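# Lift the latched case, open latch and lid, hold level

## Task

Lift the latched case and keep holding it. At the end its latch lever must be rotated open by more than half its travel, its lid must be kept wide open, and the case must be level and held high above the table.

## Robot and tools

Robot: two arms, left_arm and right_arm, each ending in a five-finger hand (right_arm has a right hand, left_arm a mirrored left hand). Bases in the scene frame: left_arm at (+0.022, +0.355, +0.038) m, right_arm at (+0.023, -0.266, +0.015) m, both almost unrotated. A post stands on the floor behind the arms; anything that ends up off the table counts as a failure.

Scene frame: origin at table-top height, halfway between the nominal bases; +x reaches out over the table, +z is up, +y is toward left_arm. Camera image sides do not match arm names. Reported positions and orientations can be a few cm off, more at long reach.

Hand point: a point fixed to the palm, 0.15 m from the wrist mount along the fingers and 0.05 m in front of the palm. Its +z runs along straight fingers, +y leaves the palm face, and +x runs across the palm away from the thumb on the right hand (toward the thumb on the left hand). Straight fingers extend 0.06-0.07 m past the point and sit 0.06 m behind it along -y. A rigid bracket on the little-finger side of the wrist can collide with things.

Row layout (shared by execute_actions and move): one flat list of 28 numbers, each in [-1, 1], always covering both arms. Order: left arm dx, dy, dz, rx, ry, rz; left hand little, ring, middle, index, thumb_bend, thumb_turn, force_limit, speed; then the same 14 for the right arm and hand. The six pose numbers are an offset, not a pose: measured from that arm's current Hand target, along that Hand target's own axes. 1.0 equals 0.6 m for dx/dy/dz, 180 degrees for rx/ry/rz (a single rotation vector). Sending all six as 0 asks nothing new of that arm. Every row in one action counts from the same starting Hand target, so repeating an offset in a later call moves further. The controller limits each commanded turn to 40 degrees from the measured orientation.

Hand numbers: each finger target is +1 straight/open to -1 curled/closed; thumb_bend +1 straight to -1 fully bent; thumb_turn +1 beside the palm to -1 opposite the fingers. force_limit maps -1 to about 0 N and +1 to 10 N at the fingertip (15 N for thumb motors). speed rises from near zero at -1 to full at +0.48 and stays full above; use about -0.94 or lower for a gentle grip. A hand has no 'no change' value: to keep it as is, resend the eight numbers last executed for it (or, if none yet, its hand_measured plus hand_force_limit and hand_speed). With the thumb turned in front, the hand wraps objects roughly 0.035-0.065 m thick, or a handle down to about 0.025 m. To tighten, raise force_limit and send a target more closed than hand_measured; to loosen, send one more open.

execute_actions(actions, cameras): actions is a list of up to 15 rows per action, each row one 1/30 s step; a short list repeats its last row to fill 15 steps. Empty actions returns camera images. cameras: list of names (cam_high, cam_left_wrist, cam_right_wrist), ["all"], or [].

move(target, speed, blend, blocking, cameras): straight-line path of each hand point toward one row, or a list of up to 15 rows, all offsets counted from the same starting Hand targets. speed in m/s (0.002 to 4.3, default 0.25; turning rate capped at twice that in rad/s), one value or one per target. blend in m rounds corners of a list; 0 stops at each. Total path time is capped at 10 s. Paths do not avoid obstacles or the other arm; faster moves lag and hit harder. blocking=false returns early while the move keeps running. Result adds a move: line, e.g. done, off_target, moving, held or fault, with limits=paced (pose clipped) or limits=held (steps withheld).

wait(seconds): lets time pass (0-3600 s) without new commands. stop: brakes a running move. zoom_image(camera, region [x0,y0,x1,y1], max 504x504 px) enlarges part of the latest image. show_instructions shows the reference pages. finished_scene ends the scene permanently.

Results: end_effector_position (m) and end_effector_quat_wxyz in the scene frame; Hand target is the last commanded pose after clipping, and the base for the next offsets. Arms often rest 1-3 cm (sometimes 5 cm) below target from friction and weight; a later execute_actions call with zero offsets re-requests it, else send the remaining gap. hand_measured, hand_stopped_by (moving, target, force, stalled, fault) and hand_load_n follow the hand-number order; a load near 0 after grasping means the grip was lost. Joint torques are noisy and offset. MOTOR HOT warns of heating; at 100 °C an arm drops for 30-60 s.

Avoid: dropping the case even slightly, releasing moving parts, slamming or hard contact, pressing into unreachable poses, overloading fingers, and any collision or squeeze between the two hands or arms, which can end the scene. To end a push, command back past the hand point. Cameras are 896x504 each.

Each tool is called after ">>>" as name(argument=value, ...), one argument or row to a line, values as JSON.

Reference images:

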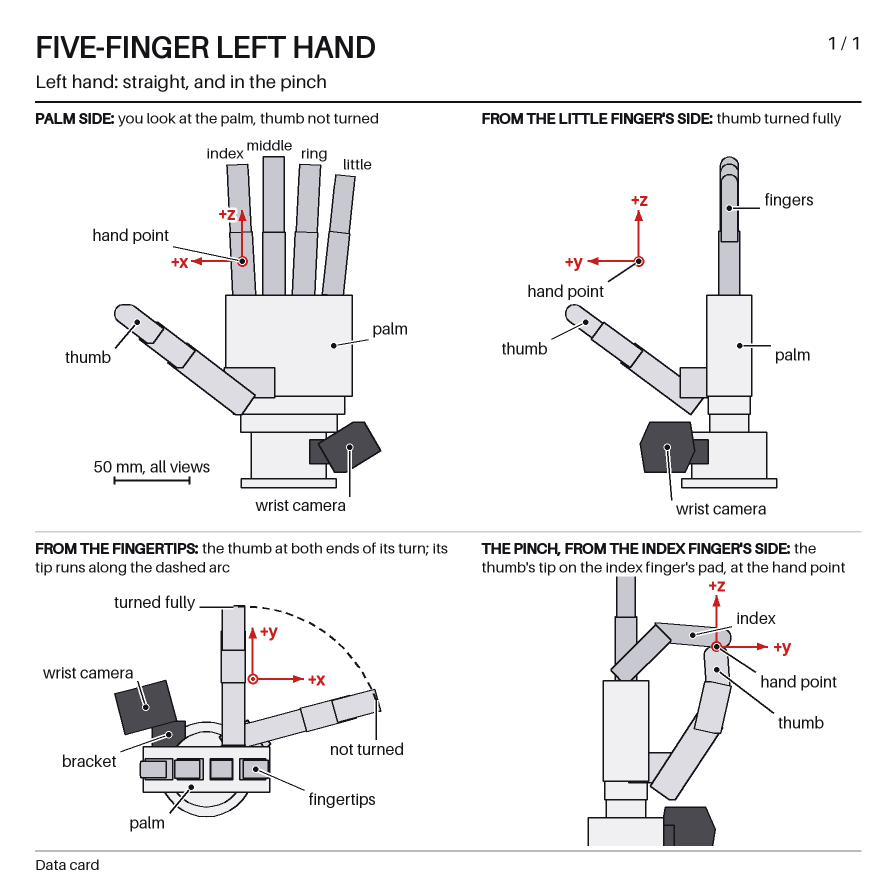

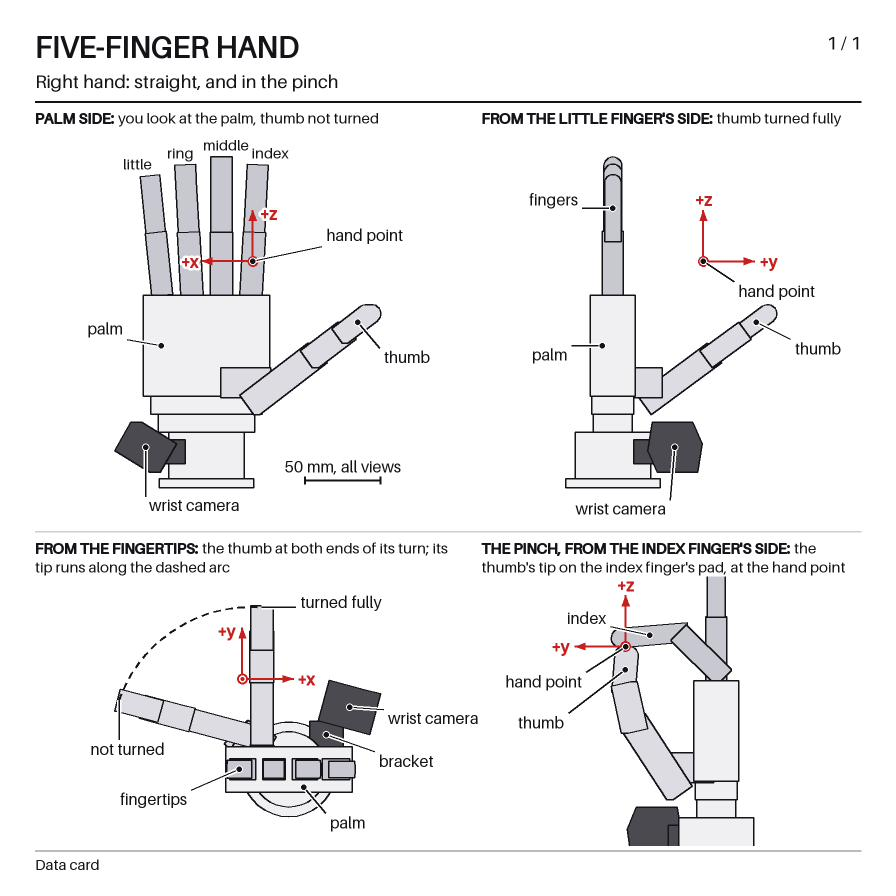

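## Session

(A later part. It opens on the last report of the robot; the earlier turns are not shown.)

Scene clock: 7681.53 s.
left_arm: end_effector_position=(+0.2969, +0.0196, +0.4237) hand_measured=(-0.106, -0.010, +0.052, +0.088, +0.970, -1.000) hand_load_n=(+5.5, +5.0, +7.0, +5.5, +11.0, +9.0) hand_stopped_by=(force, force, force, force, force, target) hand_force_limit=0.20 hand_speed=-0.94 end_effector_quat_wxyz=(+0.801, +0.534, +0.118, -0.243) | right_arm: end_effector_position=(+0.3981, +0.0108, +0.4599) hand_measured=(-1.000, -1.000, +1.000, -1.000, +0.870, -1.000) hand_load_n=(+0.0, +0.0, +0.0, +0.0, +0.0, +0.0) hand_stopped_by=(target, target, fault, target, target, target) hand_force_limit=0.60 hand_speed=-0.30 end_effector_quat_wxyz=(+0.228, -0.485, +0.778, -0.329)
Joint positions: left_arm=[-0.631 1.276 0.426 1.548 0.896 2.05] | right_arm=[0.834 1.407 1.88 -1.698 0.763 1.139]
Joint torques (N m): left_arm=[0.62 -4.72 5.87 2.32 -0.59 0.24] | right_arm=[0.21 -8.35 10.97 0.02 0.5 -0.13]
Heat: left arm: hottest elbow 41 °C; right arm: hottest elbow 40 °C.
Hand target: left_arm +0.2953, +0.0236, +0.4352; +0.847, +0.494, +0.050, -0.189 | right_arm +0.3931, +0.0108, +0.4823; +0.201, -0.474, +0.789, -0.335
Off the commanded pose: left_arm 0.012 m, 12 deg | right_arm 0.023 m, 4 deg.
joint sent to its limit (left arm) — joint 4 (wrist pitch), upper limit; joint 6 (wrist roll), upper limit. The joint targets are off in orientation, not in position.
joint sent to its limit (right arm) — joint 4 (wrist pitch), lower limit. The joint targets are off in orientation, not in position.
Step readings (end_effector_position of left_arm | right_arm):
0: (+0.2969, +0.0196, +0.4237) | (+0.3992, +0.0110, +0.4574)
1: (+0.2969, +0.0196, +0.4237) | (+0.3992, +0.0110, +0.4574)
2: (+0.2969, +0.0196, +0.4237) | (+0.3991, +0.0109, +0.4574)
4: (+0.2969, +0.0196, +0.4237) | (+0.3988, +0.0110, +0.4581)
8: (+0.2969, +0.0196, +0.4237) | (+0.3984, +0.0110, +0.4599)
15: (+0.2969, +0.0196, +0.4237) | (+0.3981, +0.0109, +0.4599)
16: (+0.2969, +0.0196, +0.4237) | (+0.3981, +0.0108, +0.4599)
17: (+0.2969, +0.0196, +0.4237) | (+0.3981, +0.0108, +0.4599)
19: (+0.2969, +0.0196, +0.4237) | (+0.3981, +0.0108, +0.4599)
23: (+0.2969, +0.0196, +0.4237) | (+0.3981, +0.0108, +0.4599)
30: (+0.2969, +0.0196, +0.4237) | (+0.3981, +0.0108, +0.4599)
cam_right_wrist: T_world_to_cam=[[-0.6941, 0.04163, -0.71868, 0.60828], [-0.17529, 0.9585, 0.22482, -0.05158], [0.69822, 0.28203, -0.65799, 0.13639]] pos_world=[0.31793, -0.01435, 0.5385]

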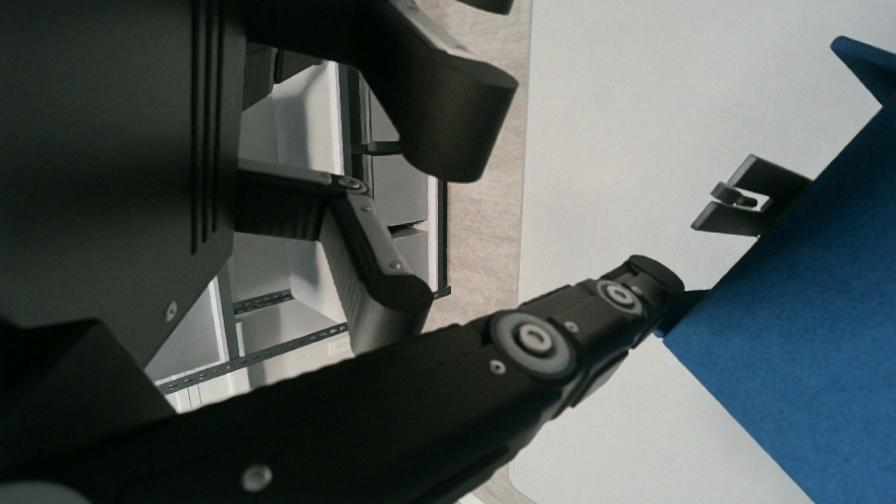

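>>> execute_actions(
  actions=[
    [[0,0,0,0,0,0,-0.6,-0.6,-0.5,-0.47,0.6,-1,0.2,-0.94,0,0.0347,0.0334,0,0,0,-1,-1,1,-1,0.87,-1,0.6,-0.3]],
    [[0,0,0,0,0,0,-0.6,-0.6,-0.5,-0.47,0.6,-1,0.2,-0.94,0,0.0096,0.0092,0,0,0,-1,-1,1,-1,0.87,-1,0.6,-0.3]],
  ],
  cameras=["cam_right_wrist"],
)

>>> zoom_image(
  camera="cam_right_wrist",
  region=[600, 160, 800, 360],
)

Scene clock: 7690.57 s.
left_arm: end_effector_position=(+0.2976, +0.0191, +0.4206) hand_measured=(-0.106, -0.010, +0.052, +0.088, +0.970, -1.000) hand_load_n=(+5.5, +5.0, +7.0, +5.5, +11.0, +9.5) hand_stopped_by=(force, force, force, force, force, target) hand_force_limit=0.20 hand_speed=-0.94 end_effector_quat_wxyz=(+0.798, +0.534, +0.123, -0.249) | right_arm: end_effector_position=(+0.3974, +0.0082, +0.4515) hand_measured=(-1.000, -1.000, +1.000, -1.000, +0.870, -1.000) hand_load_n=(+0.0, +0.0, +0.0, +0.0, -0.5, +0.0) hand_stopped_by=(target, target, fault, target, target, target) hand_force_limit=0.60 hand_speed=-0.30 end_effector_quat_wxyz=(+0.224, -0.473, +0.785, -0.330)
Joint positions: left_arm=[-0.631 1.279 0.423 1.548 0.896 2.039] | right_arm=[0.834 1.4 1.85 -1.698 0.769 1.177]
Joint torques (N m): left_arm=[0.21 -5.01 6.02 2.17 -0.65 0.35] | right_arm=[0.38 -7.3 6.82 -0.01 0.54 0.08]
Heat: left arm: hottest elbow 40 °C; right arm: hottest elbow 41 °C.
Hand target: left_arm +0.2953, +0.0237, +0.4352; +0.847, +0.494, +0.050, -0.189 | right_arm +0.3930, +0.0107, +0.4457; +0.201, -0.473, +0.789, -0.335
Off the commanded pose: left_arm 0.016 m, 13 deg | right_arm 0.008 m, 3 deg.
joint sent to its limit (left arm) — joint 4 (wrist pitch), upper limit; joint 6 (wrist roll), upper limit. The joint targets are off in orientation, not in position.
joint sent to its limit (right arm) — joint 4 (wrist pitch), lower limit. The joint targets still meet the commanded pose.
Step readings (end_effector_position of left_arm | right_arm):
0: (+0.2969, +0.0196, +0.4237) | (+0.3981, +0.0108, +0.4599)
1: (+0.2969, +0.0196, +0.4237) | (+0.3981, +0.0108, +0.4599)
2: (+0.2969, +0.0196, +0.4237) | (+0.3981, +0.0108, +0.4597)
4: (+0.2969, +0.0196, +0.4237) | (+0.3979, +0.0102, +0.4579)
8: (+0.2972, +0.0194, +0.4227) | (+0.3980, +0.0097, +0.4549)
15: (+0.2972, +0.0194, +0.4227) | (+0.3977, +0.0093, +0.4555)
16: (+0.2972, +0.0194, +0.4227) | (+0.3977, +0.0093, +0.4552)
17: (+0.2972, +0.0194, +0.4227) | (+0.3977, +0.0091, +0.4546)
19: (+0.2973, +0.0193, +0.4222) | (+0.3975, +0.0085, +0.4530)
23: (+0.2976, +0.0191, +0.4208) | (+0.3973, +0.0082, +0.4516)
30: (+0.2976, +0.0191, +0.4206) | (+0.3974, +0.0082, +0.4515)
cam_right_wrist: T_world_to_cam=[[-0.69267, 0.06413, -0.71839, 0.60104], [-0.14871, 0.96194, 0.22926, -0.06001], [0.70575, 0.26564, -0.65677, 0.1286]] pos_world=[0.31664, -0.01498, 0.53]

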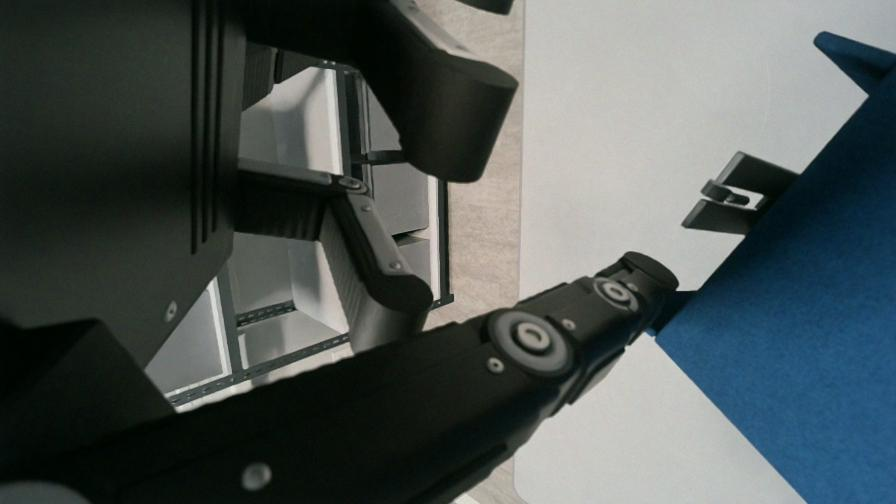

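Scaled by 2.520 from the camera's image (finer frame: 1280x720).

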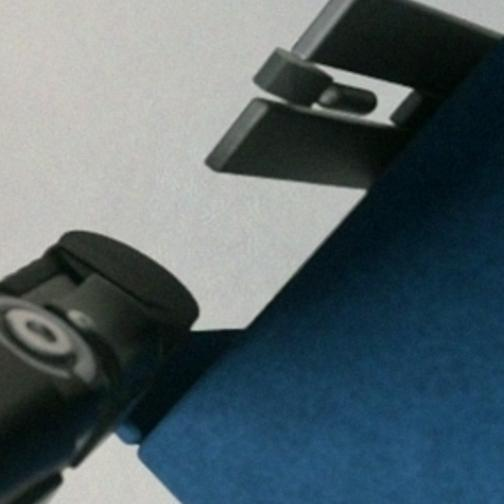

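>>> execute_actions(
  actions=[
    [[0,0,0,0,0,0,-0.6,-0.6,-0.5,-0.47,0.6,-1,0.2,-0.94,0,-0.0443,-0.0426,0,0,0,-1,-1,1,-1,0.8,-1,0.6,-0.3]],
    [[0,0,0,0,0,0,-0.6,-0.6,-0.5,-0.47,0.6,-1,0.2,-0.94,0,0,0,0,0,0,-1,-1,1,-1,0.8,-1,0.6,-0.3]],
    [[0,0,0,0,0,0,-0.6,-0.6,-0.5,-0.47,0.6,-1,0.2,-0.94,0,0.0396,0.0381,0,0,0,-1,-1,1,-1,0.8,-1,0.6,-0.3]],
    [[0,0,0,0,0,0,-0.6,-0.6,-0.5,-0.47,0.6,-1,0.2,-0.94,0,0.0072,0.0069,0,0,0,-1,-1,1,-1,0.8,-1,0.6,-0.3]],
  ],
  cameras=["cam_right_wrist"],
)

>>> zoom_image(
  camera="cam_right_wrist",
  region=[600, 160, 800, 360],
)

Scene clock: 7722.37 s.
left_arm: end_effector_position=(+0.2975, +0.0196, +0.4213) hand_measured=(-0.106, -0.010, +0.052, +0.088, +0.970, -1.000) hand_load_n=(+5.5, +5.0, +7.0, +5.0, +11.0, +8.5) hand_stopped_by=(force, force, force, force, force, target) hand_force_limit=0.20 hand_speed=-0.94 end_effector_quat_wxyz=(+0.800, +0.535, +0.121, -0.244) | right_arm: end_effector_position=(+0.3959, +0.0074, +0.4436) hand_measured=(-1.000, -1.000, +1.000, -1.000, +0.800, -1.000) hand_load_n=(+0.0, +0.0, +0.0, +0.0, +0.0, +0.0) hand_stopped_by=(target, target, fault, target, target, target) hand_force_limit=0.60 hand_speed=-0.30 end_effector_quat_wxyz=(+0.216, -0.478, +0.784, -0.331)
Joint positions: left_arm=[-0.631 1.279 0.423 1.548 0.894 2.05] | right_arm=[0.834 1.4 1.832 -1.698 0.766 1.174]
Joint torques (N m): left_arm=[0.21 -5.3 6.08 2.25 -0.54 0.24] | right_arm=[0.38 -7.24 7.9 -0.02 0.67 0.15]
Heat: left arm: hottest elbow 40 °C; right arm: hottest elbow 39 °C.
Hand target: left_arm +0.2953, +0.0237, +0.4352; +0.847, +0.494, +0.050, -0.189 | right_arm +0.3930, +0.0108, +0.4434; +0.201, -0.474, +0.789, -0.335
Off the commanded pose: left_arm 0.015 m, 12 deg | right_arm 0.004 m, 2 deg.
joint sent to its limit (left arm) — joint 4 (wrist pitch), upper limit; joint 6 (wrist roll), upper limit. The joint targets are off in orientation, not in position.
joint sent to its limit (right arm) — joint 4 (wrist pitch), lower limit. The joint targets still meet the commanded pose.
Step readings (end_effector_position of left_arm | right_arm):
0: (+0.2976, +0.0191, +0.4206) | (+0.3974, +0.0082, +0.4515)
1: (+0.2976, +0.0191, +0.4206) | (+0.3974, +0.0082, +0.4515)
2: (+0.2976, +0.0191, +0.4206) | (+0.3973, +0.0082, +0.4521)
4: (+0.2975, +0.0191, +0.4206) | (+0.3969, +0.0089, +0.4555)
8: (+0.2977, +0.0194, +0.4211) | (+0.3970, +0.0095, +0.4631)
15: (+0.2975, +0.0195, +0.4212) | (+0.3967, +0.0093, +0.4646)
16: (+0.2975, +0.0195, +0.4212) | (+0.3967, +0.0093, +0.4646)
17: (+0.2975, +0.0195, +0.4212) | (+0.3967, +0.0093, +0.4646)
19: (+0.2975, +0.0195, +0.4213) | (+0.3966, +0.0092, +0.4646)
23: (+0.2975, +0.0195, +0.4213) | (+0.3966, +0.0092, +0.4645)
30: (+0.2975, +0.0196, +0.4213) | (+0.3966, +0.0092, +0.4645)
31: (+0.2975, +0.0196, +0.4213) | (+0.3966, +0.0092, +0.4645)
32: (+0.2975, +0.0196, +0.4213) | (+0.3966, +0.0091, +0.4641)
34: (+0.2975, +0.0196, +0.4213) | (+0.3963, +0.0081, +0.4605)
38: (+0.2975, +0.0196, +0.4213) | (+0.3957, +0.0073, +0.4494)
45: (+0.2975, +0.0196, +0.4213) | (+0.3959, +0.0075, +0.4478)
46: (+0.2975, +0.0196, +0.4213) | (+0.3959, +0.0076, +0.4478)
47: (+0.2975, +0.0196, +0.4213) | (+0.3960, +0.0076, +0.4475)
49: (+0.2975, +0.0196, +0.4213) | (+0.3960, +0.0076, +0.4466)
53: (+0.2975, +0.0196, +0.4213) | (+0.3958, +0.0073, +0.4439)
60: (+0.2975, +0.0196, +0.4213) | (+0.3958, +0.0074, +0.4436)
cam_right_wrist: T_world_to_cam=[[-0.7034, 0.05352, -0.70877, 0.59443], [-0.14779, 0.96435, 0.2195, -0.05364], [0.69526, 0.25915, -0.67042, 0.13498]] pos_world=[0.31635, -0.01507, 0.52358]

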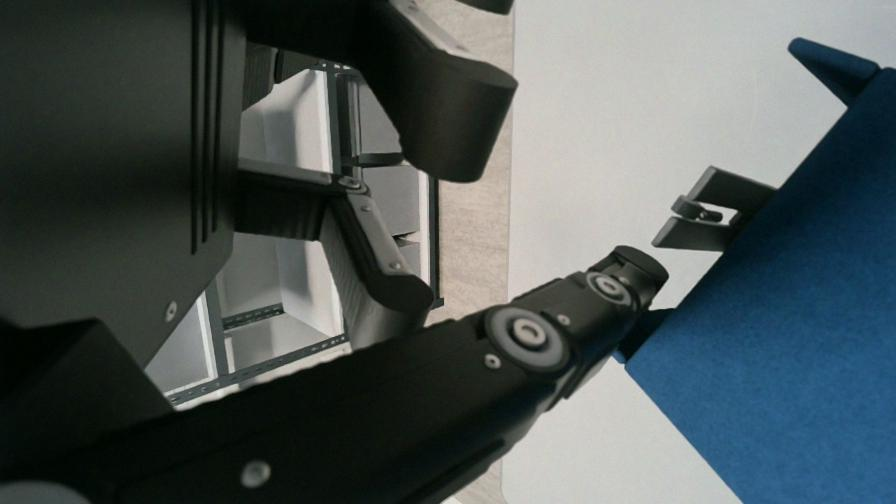

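Scaled by 2.520 from the camera's image (finer frame: 1280x720).

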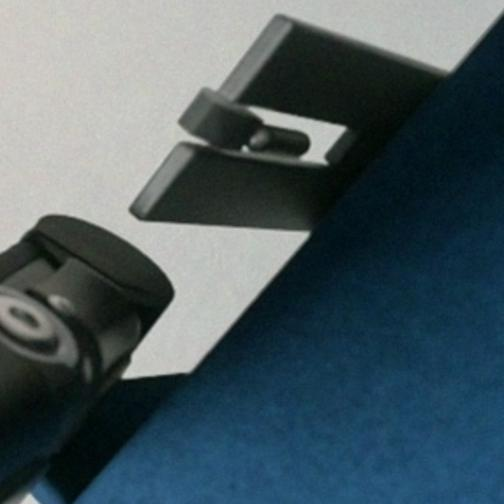

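>>> execute_actions(
  actions=[
    [[0,0,0,0,0,0,-0.6,-0.6,-0.5,-0.47,0.6,-1,0.2,-0.94,0,0.006,0.0058,0,0,0,-1,-1,1,-1,0.8,-1,0.6,-0.3]],
  ],
  cameras=["cam_right_wrist"],
)

>>> zoom_image(
  camera="cam_right_wrist",
  region=[560, 160, 760, 360],
)

Scene clock: 7727.23 s.
left_arm: end_effector_position=(+0.2975, +0.0196, +0.4213) hand_measured=(-0.106, -0.010, +0.052, +0.088, +0.970, -1.000) hand_load_n=(+5.5, +5.0, +7.0, +5.0, +11.5, +8.5) hand_stopped_by=(force, force, force, force, force, target) hand_force_limit=0.20 hand_speed=-0.94 end_effector_quat_wxyz=(+0.800, +0.535, +0.121, -0.244) | right_arm: end_effector_position=(+0.3957, +0.0070, +0.4393) hand_measured=(-1.000, -1.000, +1.000, -1.000, +0.800, -1.000) hand_load_n=(+0.0, +0.0, +0.0, +0.0, +0.0, +0.0) hand_stopped_by=(target, target, fault, target, target, target) hand_force_limit=0.60 hand_speed=-0.30 end_effector_quat_wxyz=(+0.212, -0.477, +0.786, -0.332)
Joint positions: left_arm=[-0.631 1.279 0.423 1.548 0.894 2.05] | right_arm=[0.834 1.4 1.821 -1.698 0.767 1.183]
Joint torques (N m): left_arm=[0.32 -5.01 6.08 2.29 -0.55 0.22] | right_arm=[0.56 -7.18 7.92 -0.03 0.68 0.13]
Heat: left arm: hottest elbow 40 °C; right arm: hottest elbow 39 °C.
Hand target: left_arm +0.2953, +0.0237, +0.4352; +0.847, +0.494, +0.050, -0.189 | right_arm +0.3930, +0.0108, +0.4385; +0.201, -0.473, +0.789, -0.335
Off the commanded pose: left_arm 0.015 m, 12 deg | right_arm 0.005 m, 1 deg.
joint sent to its limit (left arm) — joint 4 (wrist pitch), upper limit; joint 6 (wrist roll), upper limit. The joint targets are off in orientation, not in position.
joint sent to its limit (right arm) — joint 4 (wrist pitch), lower limit. The joint targets still meet the commanded pose.
Step readings (end_effector_position of left_arm | right_arm):
0: (+0.2975, +0.0196, +0.4213) | (+0.3959, +0.0074, +0.4436)
1: (+0.2975, +0.0196, +0.4213) | (+0.3959, +0.0074, +0.4436)
2: (+0.2975, +0.0196, +0.4213) | (+0.3959, +0.0074, +0.4434)
4: (+0.2975, +0.0196, +0.4213) | (+0.3959, +0.0072, +0.4421)
8: (+0.2975, +0.0196, +0.4213) | (+0.3956, +0.0069, +0.4393)
15: (+0.2975, +0.0196, +0.4213) | (+0.3957, +0.0070, +0.4393)
cam_right_wrist: T_world_to_cam=[[-0.70586, 0.05613, -0.70612, 0.59109], [-0.14084, 0.96583, 0.21757, -0.05424], [0.6942, 0.25303, -0.67384, 0.1343]] pos_world=[0.31636, -0.01477, 0.51968]

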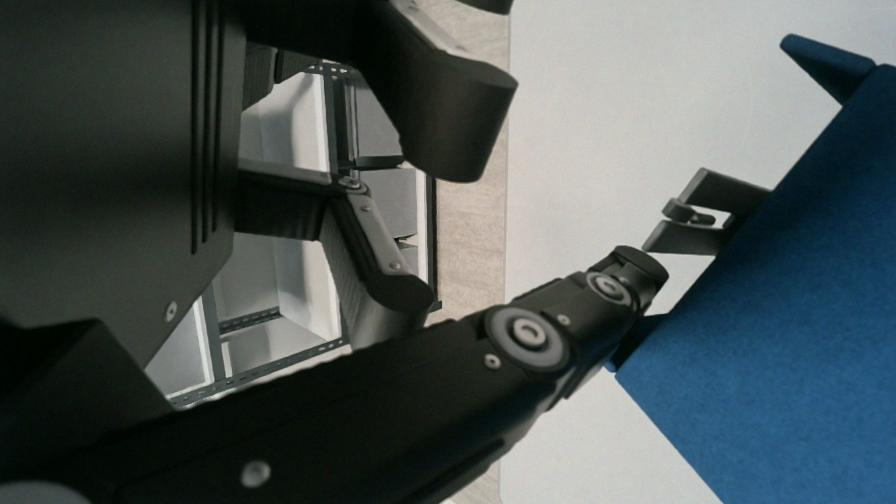

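Scaled by 2.520 from the camera's image (finer frame: 1280x720).

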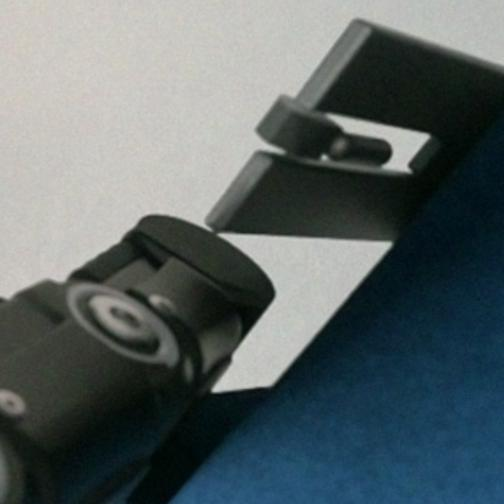

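>>> execute_actions(
  actions=[
    [[0,0,0,0,0,0,-0.6,-0.6,-0.5,-0.47,0.6,-1,0.2,-0.94,0,0,0,0,0,0,-1,-1,1,-1,0.89,-1,0.6,-0.6]],
  ],
  cameras=["cam_right_wrist"],
)

>>> zoom_image(
  camera="cam_right_wrist",
  region=[560, 160, 760, 360],
)

Scene clock: 7749.37 s.
left_arm: end_effector_position=(+0.2975, +0.0196, +0.4213) hand_measured=(-0.106, -0.010, +0.052, +0.088, +0.970, -1.000) hand_load_n=(+5.5, +5.0, +7.0, +5.0, +11.5, +9.0) hand_stopped_by=(force, force, force, force, force, target) hand_force_limit=0.20 hand_speed=-0.94 end_effector_quat_wxyz=(+0.800, +0.535, +0.121, -0.244) | right_arm: end_effector_position=(+0.3957, +0.0070, +0.4393) hand_measured=(-1.000, -1.000, +1.000, -1.000, +0.890, -1.000) hand_load_n=(+0.0, +0.5, +0.0, +0.5, +0.0, +0.0) hand_stopped_by=(target, target, fault, target, target, target) hand_force_limit=0.60 hand_speed=-0.60 end_effector_quat_wxyz=(+0.212, -0.477, +0.786, -0.332)
Joint positions: left_arm=[-0.631 1.279 0.423 1.548 0.894 2.05] | right_arm=[0.834 1.4 1.821 -1.698 0.767 1.183]
Joint torques (N m): left_arm=[0.32 -4.84 6.04 2.24 -0.53 0.25] | right_arm=[0.62 -7.12 7.98 -0.06 0.68 0.13]
Heat: left arm: hottest elbow 40 °C; right arm: hottest elbow 39 °C.
Hand target: left_arm +0.2953, +0.0237, +0.4352; +0.847, +0.494, +0.050, -0.189 | right_arm +0.3930, +0.0108, +0.4385; +0.201, -0.474, +0.789, -0.335
Off the commanded pose: left_arm 0.015 m, 12 deg | right_arm 0.005 m, 1 deg.
joint sent to its limit (left arm) — joint 4 (wrist pitch), upper limit; joint 6 (wrist roll), upper limit. The joint targets are off in orientation, not in position.
joint sent to its limit (right arm) — joint 4 (wrist pitch), lower limit. The joint targets still meet the commanded pose.
Step readings (end_effector_position of left_arm | right_arm):
0: (+0.2975, +0.0196, +0.4213) | (+0.3957, +0.0070, +0.4393)
1: (+0.2975, +0.0196, +0.4213) | (+0.3957, +0.0070, +0.4393)
2: (+0.2975, +0.0196, +0.4213) | (+0.3957, +0.0070, +0.4393)
4: (+0.2975, +0.0196, +0.4213) | (+0.3957, +0.0070, +0.4393)
8: (+0.2975, +0.0196, +0.4213) | (+0.3957, +0.0070, +0.4393)
15: (+0.2975, +0.0196, +0.4213) | (+0.3957, +0.0070, +0.4393)
cam_right_wrist: T_world_to_cam=[[-0.70586, 0.05613, -0.70612, 0.59109], [-0.14084, 0.96583, 0.21757, -0.05424], [0.6942, 0.25303, -0.67384, 0.1343]] pos_world=[0.31636, -0.01477, 0.51968]

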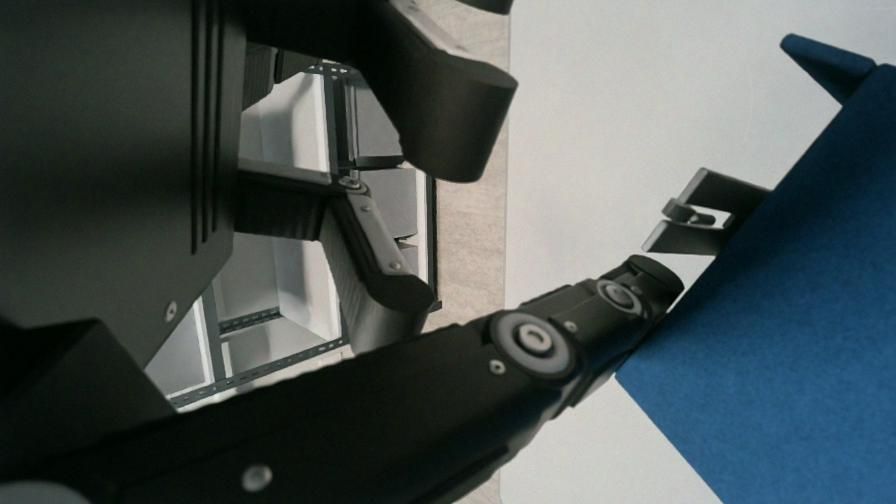

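Scaled by 2.520 from the camera's image (finer frame: 1280x720).

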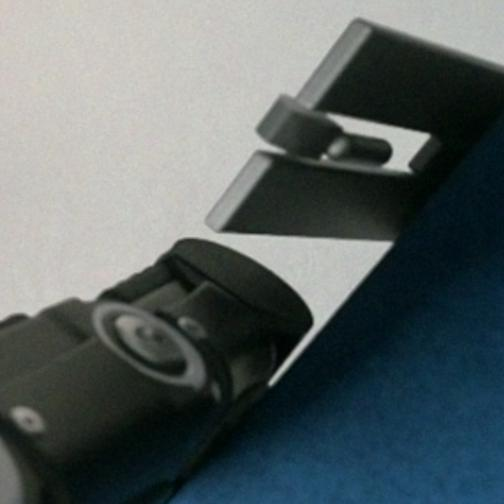

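>>> execute_actions(
  actions=[
    [[0,0,0,0,0,0,-0.6,-0.6,-0.5,-0.47,0.6,-1,0.2,-0.94,0.01,0,0,0,0,0,-1,-1,1,-1,0.89,-1,0.6,-0.6]],
  ],
  cameras=["cam_right_wrist"],
)

>>> zoom_image(
  camera="cam_right_wrist",
  region=[560, 160, 760, 360],
)

Scene clock: 7754.27 s.
left_arm: end_effector_position=(+0.2975, +0.0196, +0.4213) hand_measured=(-0.106, -0.010, +0.052, +0.088, +0.970, -1.000) hand_load_n=(+5.5, +5.0, +7.0, +5.0, +11.5, +9.0) hand_stopped_by=(force, force, force, force, force, target) hand_force_limit=0.20 hand_speed=-0.94 end_effector_quat_wxyz=(+0.800, +0.535, +0.121, -0.244) | right_arm: end_effector_position=(+0.3947, +0.0059, +0.4334) hand_measured=(-1.000, -1.000, +1.000, -1.000, +0.890, -1.000) hand_load_n=(+0.0, +0.0, +0.0, +0.0, +0.0, +0.0) hand_stopped_by=(target, target, fault, target, target, target) hand_force_limit=0.60 hand_speed=-0.60 end_effector_quat_wxyz=(+0.206, -0.479, +0.785, -0.334)
Joint positions: left_arm=[-0.631 1.279 0.423 1.548 0.894 2.051] | right_arm=[0.834 1.399 1.807 -1.698 0.767 1.183]
Joint torques (N m): left_arm=[0.38 -5.07 6.08 2.11 -0.54 0.25] | right_arm=[-0.03 -8.18 7.95 -0.06 0.64 0.11]
Heat: left arm: hottest elbow 40 °C; right arm: hottest elbow 39 °C.
Hand target: left_arm +0.2953, +0.0237, +0.4352; +0.847, +0.494, +0.050, -0.189 | right_arm +0.3902, +0.0055, +0.4384; +0.201, -0.474, +0.789, -0.335
Off the commanded pose: left_arm 0.015 m, 12 deg | right_arm 0.007 m, 1 deg.
joint sent to its limit (left arm) — joint 4 (wrist pitch), upper limit; joint 6 (wrist roll), upper limit. The joint targets are off in orientation, not in position.
joint sent to its limit (right arm) — joint 4 (wrist pitch), lower limit. The joint targets still meet the commanded pose.
Step readings (end_effector_position of left_arm | right_arm):
0: (+0.2975, +0.0196, +0.4213) | (+0.3957, +0.0070, +0.4393)
1: (+0.2975, +0.0196, +0.4213) | (+0.3957, +0.0070, +0.4393)
2: (+0.2975, +0.0196, +0.4213) | (+0.3956, +0.0069, +0.4387)
4: (+0.2975, +0.0196, +0.4213) | (+0.3953, +0.0065, +0.4370)
8: (+0.2975, +0.0196, +0.4213) | (+0.3947, +0.0060, +0.4336)
15: (+0.2975, +0.0196, +0.4213) | (+0.3947, +0.0059, +0.4334)
cam_right_wrist: T_world_to_cam=[[-0.71239, 0.04901, -0.70007, 0.58627], [-0.1389, 0.96798, 0.20912, -0.04913], [0.6879, 0.24621, -0.68277, 0.13761]] pos_world=[0.31617, -0.01506, 0.51466]

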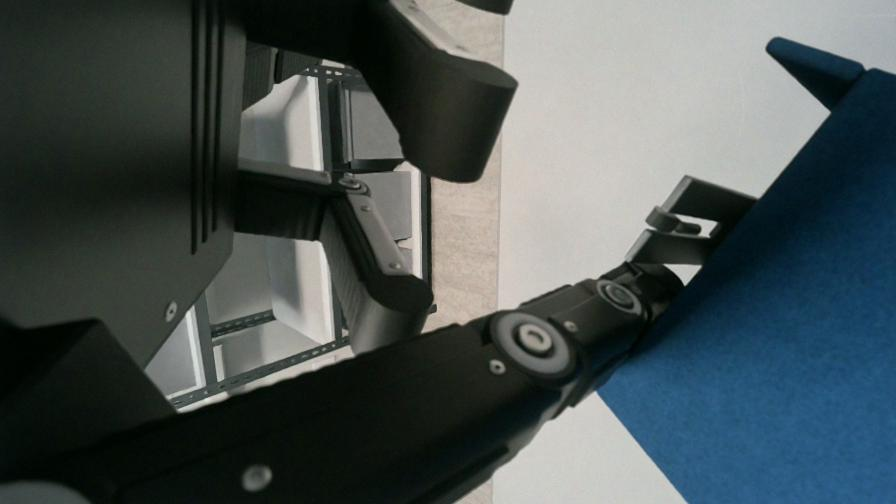

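Scaled by 2.520 from the camera's image (finer frame: 1280x720).

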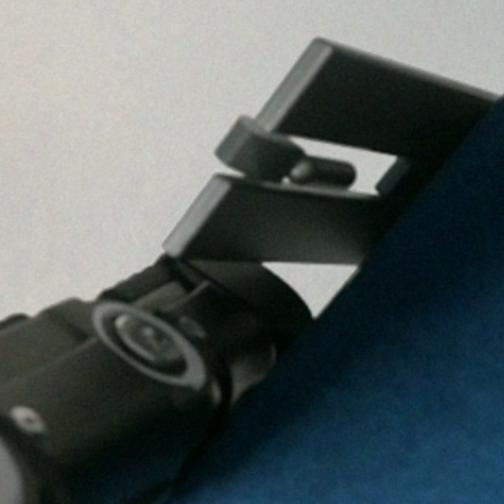

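>>> execute_actions(
  actions=[
    [[0,0,0,0,0,0,-0.6,-0.6,-0.5,-0.47,0.6,-1,0.2,-0.94,0.005,0,0,0,0,0,-1,-1,1,-1,0.84,-1,0.6,-0.6]],
  ],
  cameras=["cam_right_wrist"],
)

>>> zoom_image(
  camera="cam_right_wrist",
  region=[560, 160, 760, 360],
)

Scene clock: 7767.30 s.
left_arm: end_effector_position=(+0.2975, +0.0196, +0.4213) hand_measured=(-0.106, -0.010, +0.052, +0.088, +0.970, -1.000) hand_load_n=(+5.5, +4.5, +7.0, +5.0, +11.0, +9.0) hand_stopped_by=(force, force, force, force, force, target) hand_force_limit=0.20 hand_speed=-0.94 end_effector_quat_wxyz=(+0.800, +0.535, +0.121, -0.244) | right_arm: end_effector_position=(+0.3940, +0.0052, +0.4321) hand_measured=(-1.000, -1.000, +1.000, -1.000, +0.840, -1.000) hand_load_n=(+0.0, +0.0, +0.0, +0.0, +0.0, +0.0) hand_stopped_by=(target, target, fault, target, target, target) hand_force_limit=0.60 hand_speed=-0.60 end_effector_quat_wxyz=(+0.205, -0.480, +0.785, -0.334)
Joint positions: left_arm=[-0.631 1.279 0.423 1.548 0.894 2.051] | right_arm=[0.834 1.397 1.802 -1.698 0.767 1.183]
Joint torques (N m): left_arm=[0.26 -5.07 6.08 2.17 -0.53 0.22] | right_arm=[0.15 -8.47 7.86 -0.09 0.62 0.08]
Heat: left arm: hottest elbow 40 °C; right arm: hottest elbow 39 °C.
Hand target: left_arm +0.2953, +0.0237, +0.4352; +0.847, +0.494, +0.050, -0.189 | right_arm +0.3888, +0.0028, +0.4384; +0.201, -0.474, +0.789, -0.335
Off the commanded pose: left_arm 0.015 m, 12 deg | right_arm 0.009 m, 1 deg.
joint sent to its limit (left arm) — joint 4 (wrist pitch), upper limit; joint 6 (wrist roll), upper limit. The joint targets are off in orientation, not in position.
joint sent to its limit (right arm) — joint 4 (wrist pitch), lower limit. The joint targets still meet the commanded pose.
Step readings (end_effector_position of left_arm | right_arm):
0: (+0.2975, +0.0196, +0.4213) | (+0.3947, +0.0059, +0.4334)
1: (+0.2975, +0.0196, +0.4213) | (+0.3947, +0.0059, +0.4334)
2: (+0.2975, +0.0196, +0.4213) | (+0.3947, +0.0059, +0.4334)
4: (+0.2975, +0.0196, +0.4213) | (+0.3944, +0.0056, +0.4328)
8: (+0.2975, +0.0196, +0.4213) | (+0.3941, +0.0053, +0.4320)
15: (+0.2975, +0.0196, +0.4213) | (+0.3940, +0.0052, +0.4321)
cam_right_wrist: T_world_to_cam=[[-0.71386, 0.04749, -0.69868, 0.58482], [-0.13846, 0.96843, 0.20729, -0.04769], [0.68647, 0.24471, -0.68474, 0.13884]] pos_world=[0.31557, -0.01556, 0.51356]

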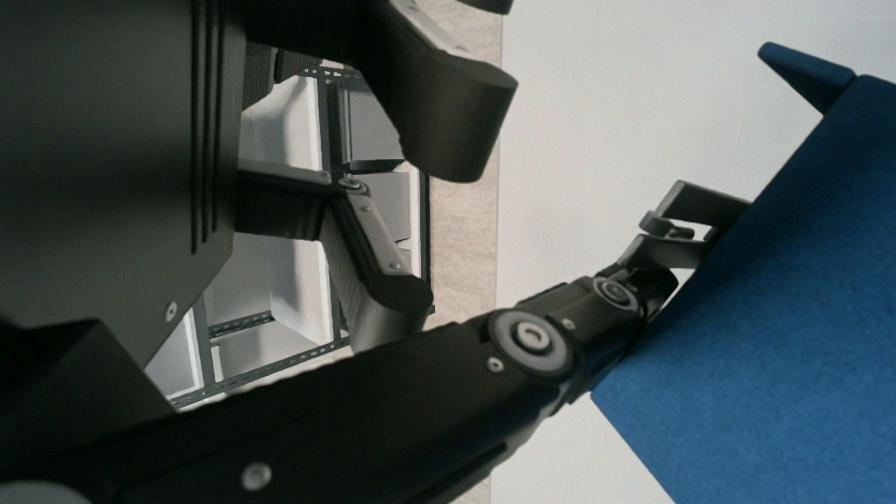

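Scaled by 2.520 from the camera's image (finer frame: 1280x720).

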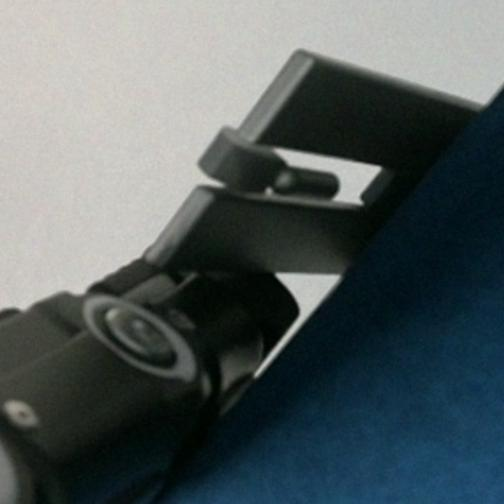

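>>> execute_actions(
  actions=[
    [[0,0,0,0,0,0,-0.6,-0.6,-0.5,-0.47,0.6,-1,0.2,-0.94,0.005,0,0,0,0,0,-1,-1,1,-1,0.84,-1,0.6,-0.6]],
    [[0,0,0,0,0,0,-0.6,-0.6,-0.5,-0.47,0.6,-1,0.2,-0.94,0,0,0,0,0,0,-1,-1,1,-1,0.78,-1,0.6,-0.6]],
  ],
  cameras=["cam_right_wrist"],
)

>>> zoom_image(
  camera="cam_right_wrist",
  region=[560, 160, 760, 360],
)

Scene clock: 7774.77 s.
left_arm: end_effector_position=(+0.2972, +0.0194, +0.4212) hand_measured=(-0.106, -0.010, +0.052, +0.088, +0.970, -1.000) hand_load_n=(+5.0, +5.0, +7.0, +6.0, +11.0, +9.5) hand_stopped_by=(force, force, force, force, force, target) hand_force_limit=0.20 hand_speed=-0.94 end_effector_quat_wxyz=(+0.800, +0.535, +0.120, -0.244) | right_arm: end_effector_position=(+0.3926, +0.0037, +0.4321) hand_measured=(-1.000, -1.000, +1.000, -1.000, +0.780, -1.000) hand_load_n=(+0.0, +0.5, +0.0, +0.0, +0.5, +1.5) hand_stopped_by=(target, target, fault, target, target, target) hand_force_limit=0.60 hand_speed=-0.60 end_effector_quat_wxyz=(+0.205, -0.479, +0.785, -0.334)
Joint positions: left_arm=[-0.631 1.279 0.423 1.548 0.896 2.051] | right_arm=[0.834 1.392 1.797 -1.698 0.766 1.185]
Joint torques (N m): left_arm=[0.32 -5.13 6.09 2.22 -0.6 0.23] | right_arm=[-0.15 -8.47 7.72 -0.06 0.62 0.05]
Heat: left arm: hottest elbow 40 °C; right arm: hottest elbow 40 °C.
Hand target: left_arm +0.2953, +0.0237, +0.4352; +0.847, +0.494, +0.050, -0.189 | right_arm +0.3873, +0.0001, +0.4385; +0.201, -0.474, +0.789, -0.335
Off the commanded pose: left_arm 0.015 m, 12 deg | right_arm 0.009 m, 1 deg.
joint sent to its limit (left arm) — joint 4 (wrist pitch), upper limit; joint 6 (wrist roll), upper limit. The joint targets are off in orientation, not in position.
joint sent to its limit (right arm) — joint 4 (wrist pitch), lower limit. The joint targets still meet the commanded pose.
Step readings (end_effector_position of left_arm | right_arm):
0: (+0.2975, +0.0196, +0.4213) | (+0.3940, +0.0052, +0.4321)
1: (+0.2975, +0.0196, +0.4213) | (+0.3940, +0.0052, +0.4321)
2: (+0.2975, +0.0196, +0.4213) | (+0.3939, +0.0050, +0.4320)
4: (+0.2974, +0.0195, +0.4213) | (+0.3933, +0.0044, +0.4316)
8: (+0.2972, +0.0194, +0.4212) | (+0.3927, +0.0037, +0.4322)
15: (+0.2972, +0.0194, +0.4212) | (+0.3926, +0.0036, +0.4322)
16: (+0.2972, +0.0194, +0.4212) | (+0.3926, +0.0036, +0.4322)
17: (+0.2972, +0.0194, +0.4212) | (+0.3926, +0.0036, +0.4322)
19: (+0.2972, +0.0194, +0.4212) | (+0.3926, +0.0036, +0.4322)
23: (+0.2972, +0.0194, +0.4212) | (+0.3926, +0.0037, +0.4321)
30: (+0.2972, +0.0194, +0.4212) | (+0.3926, +0.0037, +0.4321)
cam_right_wrist: T_world_to_cam=[[-0.71356, 0.04932, -0.69886, 0.58385], [-0.13741, 0.96829, 0.20864, -0.04747], [0.68699, 0.2449, -0.68415, 0.13977]] pos_world=[0.31407, -0.01707, 0.51356]

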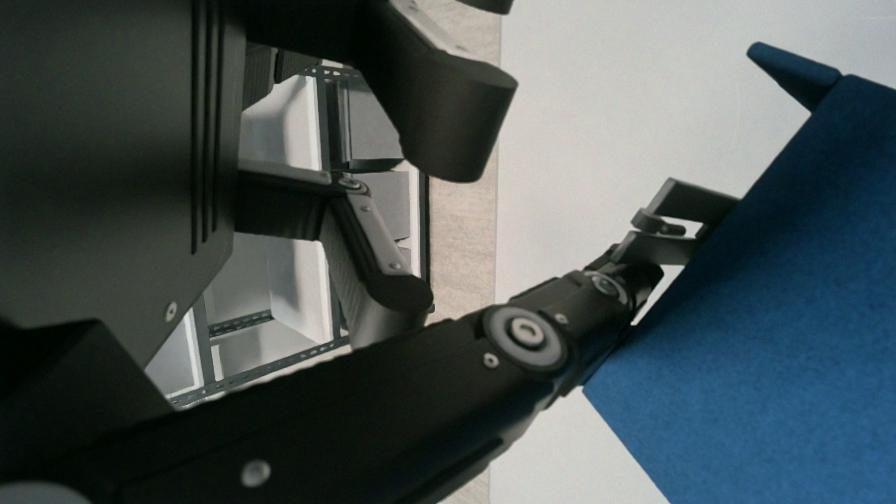

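Scaled by 2.520 from the camera's image (finer frame: 1280x720).

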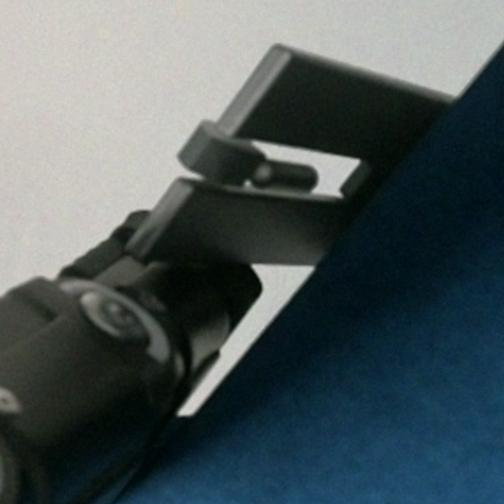

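>>> execute_actions(
  actions=[
    [[0,0,0,0,0,0,-0.6,-0.6,-0.5,-0.47,0.6,-1,0.2,-0.94,-0.02,0,0,0,0,0,-1,-1,1,-1,0.78,-1,0.6,-0.6]],
    [[0,0,0,0,0,0,-0.6,-0.6,-0.5,-0.47,0.6,-1,0.2,-0.94,0,0,0,0,0,0,-1,-1,1,-1,0.95,-1,0.6,-0.6]],
  ],
  cameras=["cam_right_wrist"],
)

>>> zoom_image(
  camera="cam_right_wrist",
  region=[560, 160, 760, 360],
)

Scene clock: 7787.07 s.
left_arm: end_effector_position=(+0.2965, +0.0195, +0.4215) hand_measured=(-0.106, -0.010, +0.052, +0.088, +0.970, -1.000) hand_load_n=(+5.5, +5.0, +7.0, +5.0, +11.0, +8.5) hand_stopped_by=(force, force, force, force, force, target) hand_force_limit=0.20 hand_speed=-0.94 end_effector_quat_wxyz=(+0.800, +0.536, +0.118, -0.243) | right_arm: end_effector_position=(+0.3937, +0.0036, +0.4319) hand_measured=(-1.000, -1.000, +1.000, -1.000, +0.950, -1.000) hand_load_n=(+0.0, +0.0, +0.0, +0.0, -1.5, +0.5) hand_stopped_by=(target, target, fault, target, target, target) hand_force_limit=0.60 hand_speed=-0.60 end_effector_quat_wxyz=(+0.206, -0.477, +0.786, -0.336)
Joint positions: left_arm=[-0.631 1.279 0.423 1.549 0.898 2.054] | right_arm=[0.835 1.394 1.797 -1.698 0.772 1.19]
Joint torques (N m): left_arm=[0.38 -5.01 6.13 2.18 -0.69 0.18] | right_arm=[0.5 -6.71 9.91 -0.03 0.45 0.07]
Heat: left arm: hottest elbow 40 °C; right arm: hottest elbow 40 °C.
Hand target: left_arm +0.2953, +0.0237, +0.4352; +0.847, +0.494, +0.050, -0.189 | right_arm +0.3930, +0.0108, +0.4384; +0.201, -0.474, +0.789, -0.335
Off the commanded pose: left_arm 0.014 m, 12 deg | right_arm 0.010 m, 1 deg.
joint sent to its limit (left arm) — joint 4 (wrist pitch), upper limit; joint 6 (wrist roll), upper limit. The joint targets are off in orientation, not in position.
joint sent to its limit (right arm) — joint 4 (wrist pitch), lower limit. The joint targets still meet the commanded pose.
Step readings (end_effector_position of left_arm | right_arm):
0: (+0.2972, +0.0194, +0.4212) | (+0.3926, +0.0037, +0.4321)
1: (+0.2972, +0.0194, +0.4212) | (+0.3926, +0.0037, +0.4321)
2: (+0.2972, +0.0194, +0.4212) | (+0.3926, +0.0037, +0.4321)
4: (+0.2972, +0.0194, +0.4212) | (+0.3926, +0.0038, +0.4322)
8: (+0.2972, +0.0194, +0.4212) | (+0.3926, +0.0040, +0.4320)
15: (+0.2972, +0.0194, +0.4212) | (+0.3926, +0.0040, +0.4320)
16: (+0.2972, +0.0194, +0.4212) | (+0.3926, +0.0040, +0.4320)
17: (+0.2972, +0.0194, +0.4212) | (+0.3926, +0.0040, +0.4320)
19: (+0.2972, +0.0194, +0.4212) | (+0.3927, +0.0040, +0.4320)
23: (+0.2971, +0.0194, +0.4212) | (+0.3930, +0.0039, +0.4320)
30: (+0.2965, +0.0195, +0.4215) | (+0.3937, +0.0036, +0.4319)
cam_right_wrist: T_world_to_cam=[[-0.71034, 0.05091, -0.70202, 0.58462], [-0.13405, 0.96934, 0.20594, -0.04731], [0.69098, 0.24039, -0.68173, 0.13628]] pos_world=[0.31477, -0.01667, 0.51306]

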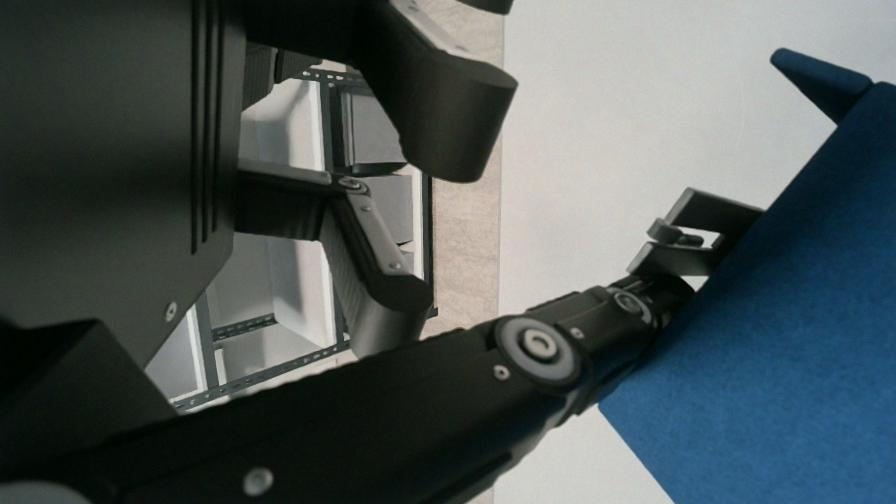

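Scaled by 2.520 from the camera's image (finer frame: 1280x720).

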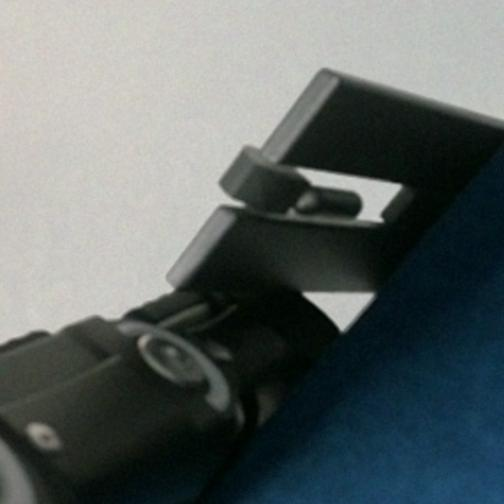

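>>> execute_actions(
  actions=[
    [[0,0,0,0,0,0,-0.6,-0.6,-0.5,-0.47,0.6,-1,0.2,-0.94,0.0232,0,0,0,0,0,-1,-1,1,-1,0.92,-1,0.6,-0.6]],
    [[0,0,0,0,0,0,-0.6,-0.6,-0.5,-0.47,0.6,-1,0.2,-0.94,0.005,0,0,0,0,0,-1,-1,1,-1,0.92,-1,0.6,-0.6]],
  ],
  cameras=["cam_right_wrist"],
)

>>> zoom_image(
  camera="cam_right_wrist",
  region=[560, 160, 760, 360],
)

Scene clock: 7794.07 s.
left_arm: end_effector_position=(+0.2954, +0.0189, +0.4211) hand_measured=(-0.106, -0.010, +0.052, +0.088, +0.970, -1.000) hand_load_n=(+5.0, +4.5, +7.0, +5.5, +11.5, +9.5) hand_stopped_by=(force, force, force, force, force, target) hand_force_limit=0.20 hand_speed=-0.94 end_effector_quat_wxyz=(+0.799, +0.538, +0.116, -0.243) | right_arm: end_effector_position=(+0.3910, +0.0013, +0.4321) hand_measured=(-1.000, -1.000, +1.000, -1.000, +0.920, -1.000) hand_load_n=(+0.0, +0.0, +0.0, +0.0, -1.0, +3.0) hand_stopped_by=(target, target, fault, target, target, target) hand_force_limit=0.60 hand_speed=-0.60 end_effector_quat_wxyz=(+0.206, -0.476, +0.787, -0.335)
Joint positions: left_arm=[-0.631 1.279 0.423 1.549 0.904 2.055] | right_arm=[0.835 1.384 1.787 -1.698 0.77 1.192]
Joint torques (N m): left_arm=[0.44 -4.84 6.05 2.11 -0.93 0.16] | right_arm=[-0.44 -8.53 7.64 -0.08 0.46 -0.03]
Heat: left arm: hottest elbow 40 °C; right arm: hottest elbow 40 °C.
Hand target: left_arm +0.2953, +0.0237, +0.4352; +0.847, +0.494, +0.050, -0.189 | right_arm +0.3850, -0.0042, +0.4384; +0.201, -0.474, +0.789, -0.335
Off the commanded pose: left_arm 0.015 m, 12 deg | right_arm 0.010 m, 1 deg.
joint sent to its limit (left arm) — joint 4 (wrist pitch), upper limit; joint 6 (wrist roll), upper limit. The joint targets are off in orientation, not in position.
joint sent to its limit (right arm) — joint 4 (wrist pitch), lower limit. The joint targets still meet the commanded pose.
Step readings (end_effector_position of left_arm | right_arm):
0: (+0.2965, +0.0195, +0.4215) | (+0.3937, +0.0036, +0.4319)
1: (+0.2965, +0.0195, +0.4215) | (+0.3937, +0.0036, +0.4319)
2: (+0.2965, +0.0195, +0.4215) | (+0.3937, +0.0036, +0.4319)
4: (+0.2965, +0.0195, +0.4215) | (+0.3935, +0.0036, +0.4322)
8: (+0.2962, +0.0193, +0.4214) | (+0.3924, +0.0027, +0.4326)
15: (+0.2961, +0.0193, +0.4214) | (+0.3923, +0.0026, +0.4324)
16: (+0.2961, +0.0193, +0.4214) | (+0.3923, +0.0026, +0.4324)
17: (+0.2961, +0.0193, +0.4214) | (+0.3921, +0.0025, +0.4322)
19: (+0.2958, +0.0191, +0.4213) | (+0.3917, +0.0021, +0.4319)
23: (+0.2954, +0.0189, +0.4211) | (+0.3911, +0.0014, +0.4322)
30: (+0.2954, +0.0189, +0.4211) | (+0.3910, +0.0013, +0.4321)
cam_right_wrist: T_world_to_cam=[[-0.71046, 0.0544, -0.70163, 0.58281], [-0.13279, 0.96874, 0.20957, -0.04753], [0.69109, 0.24206, -0.68103, 0.13845]] pos_world=[0.31207, -0.01917, 0.51316]

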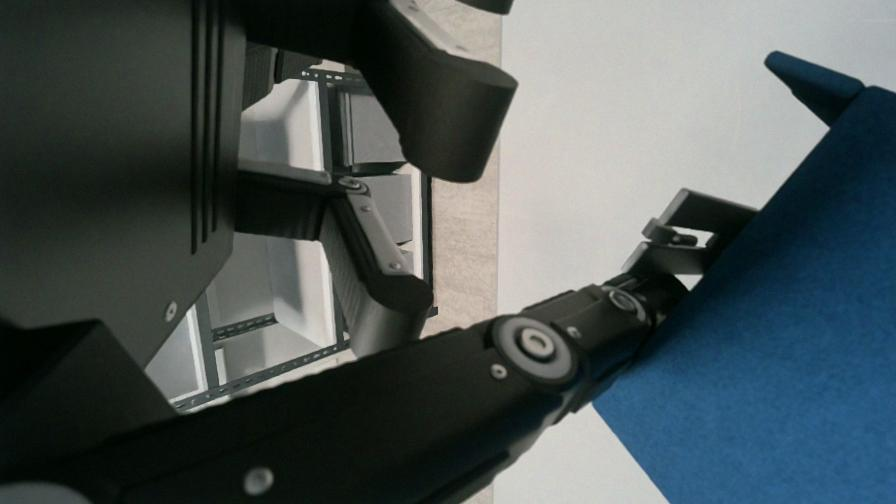

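Scaled by 2.520 from the camera's image (finer frame: 1280x720).

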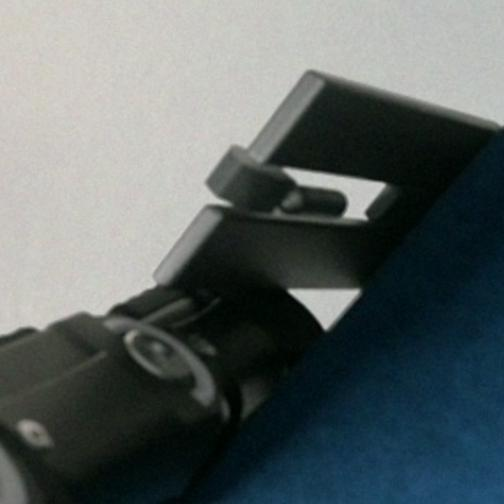

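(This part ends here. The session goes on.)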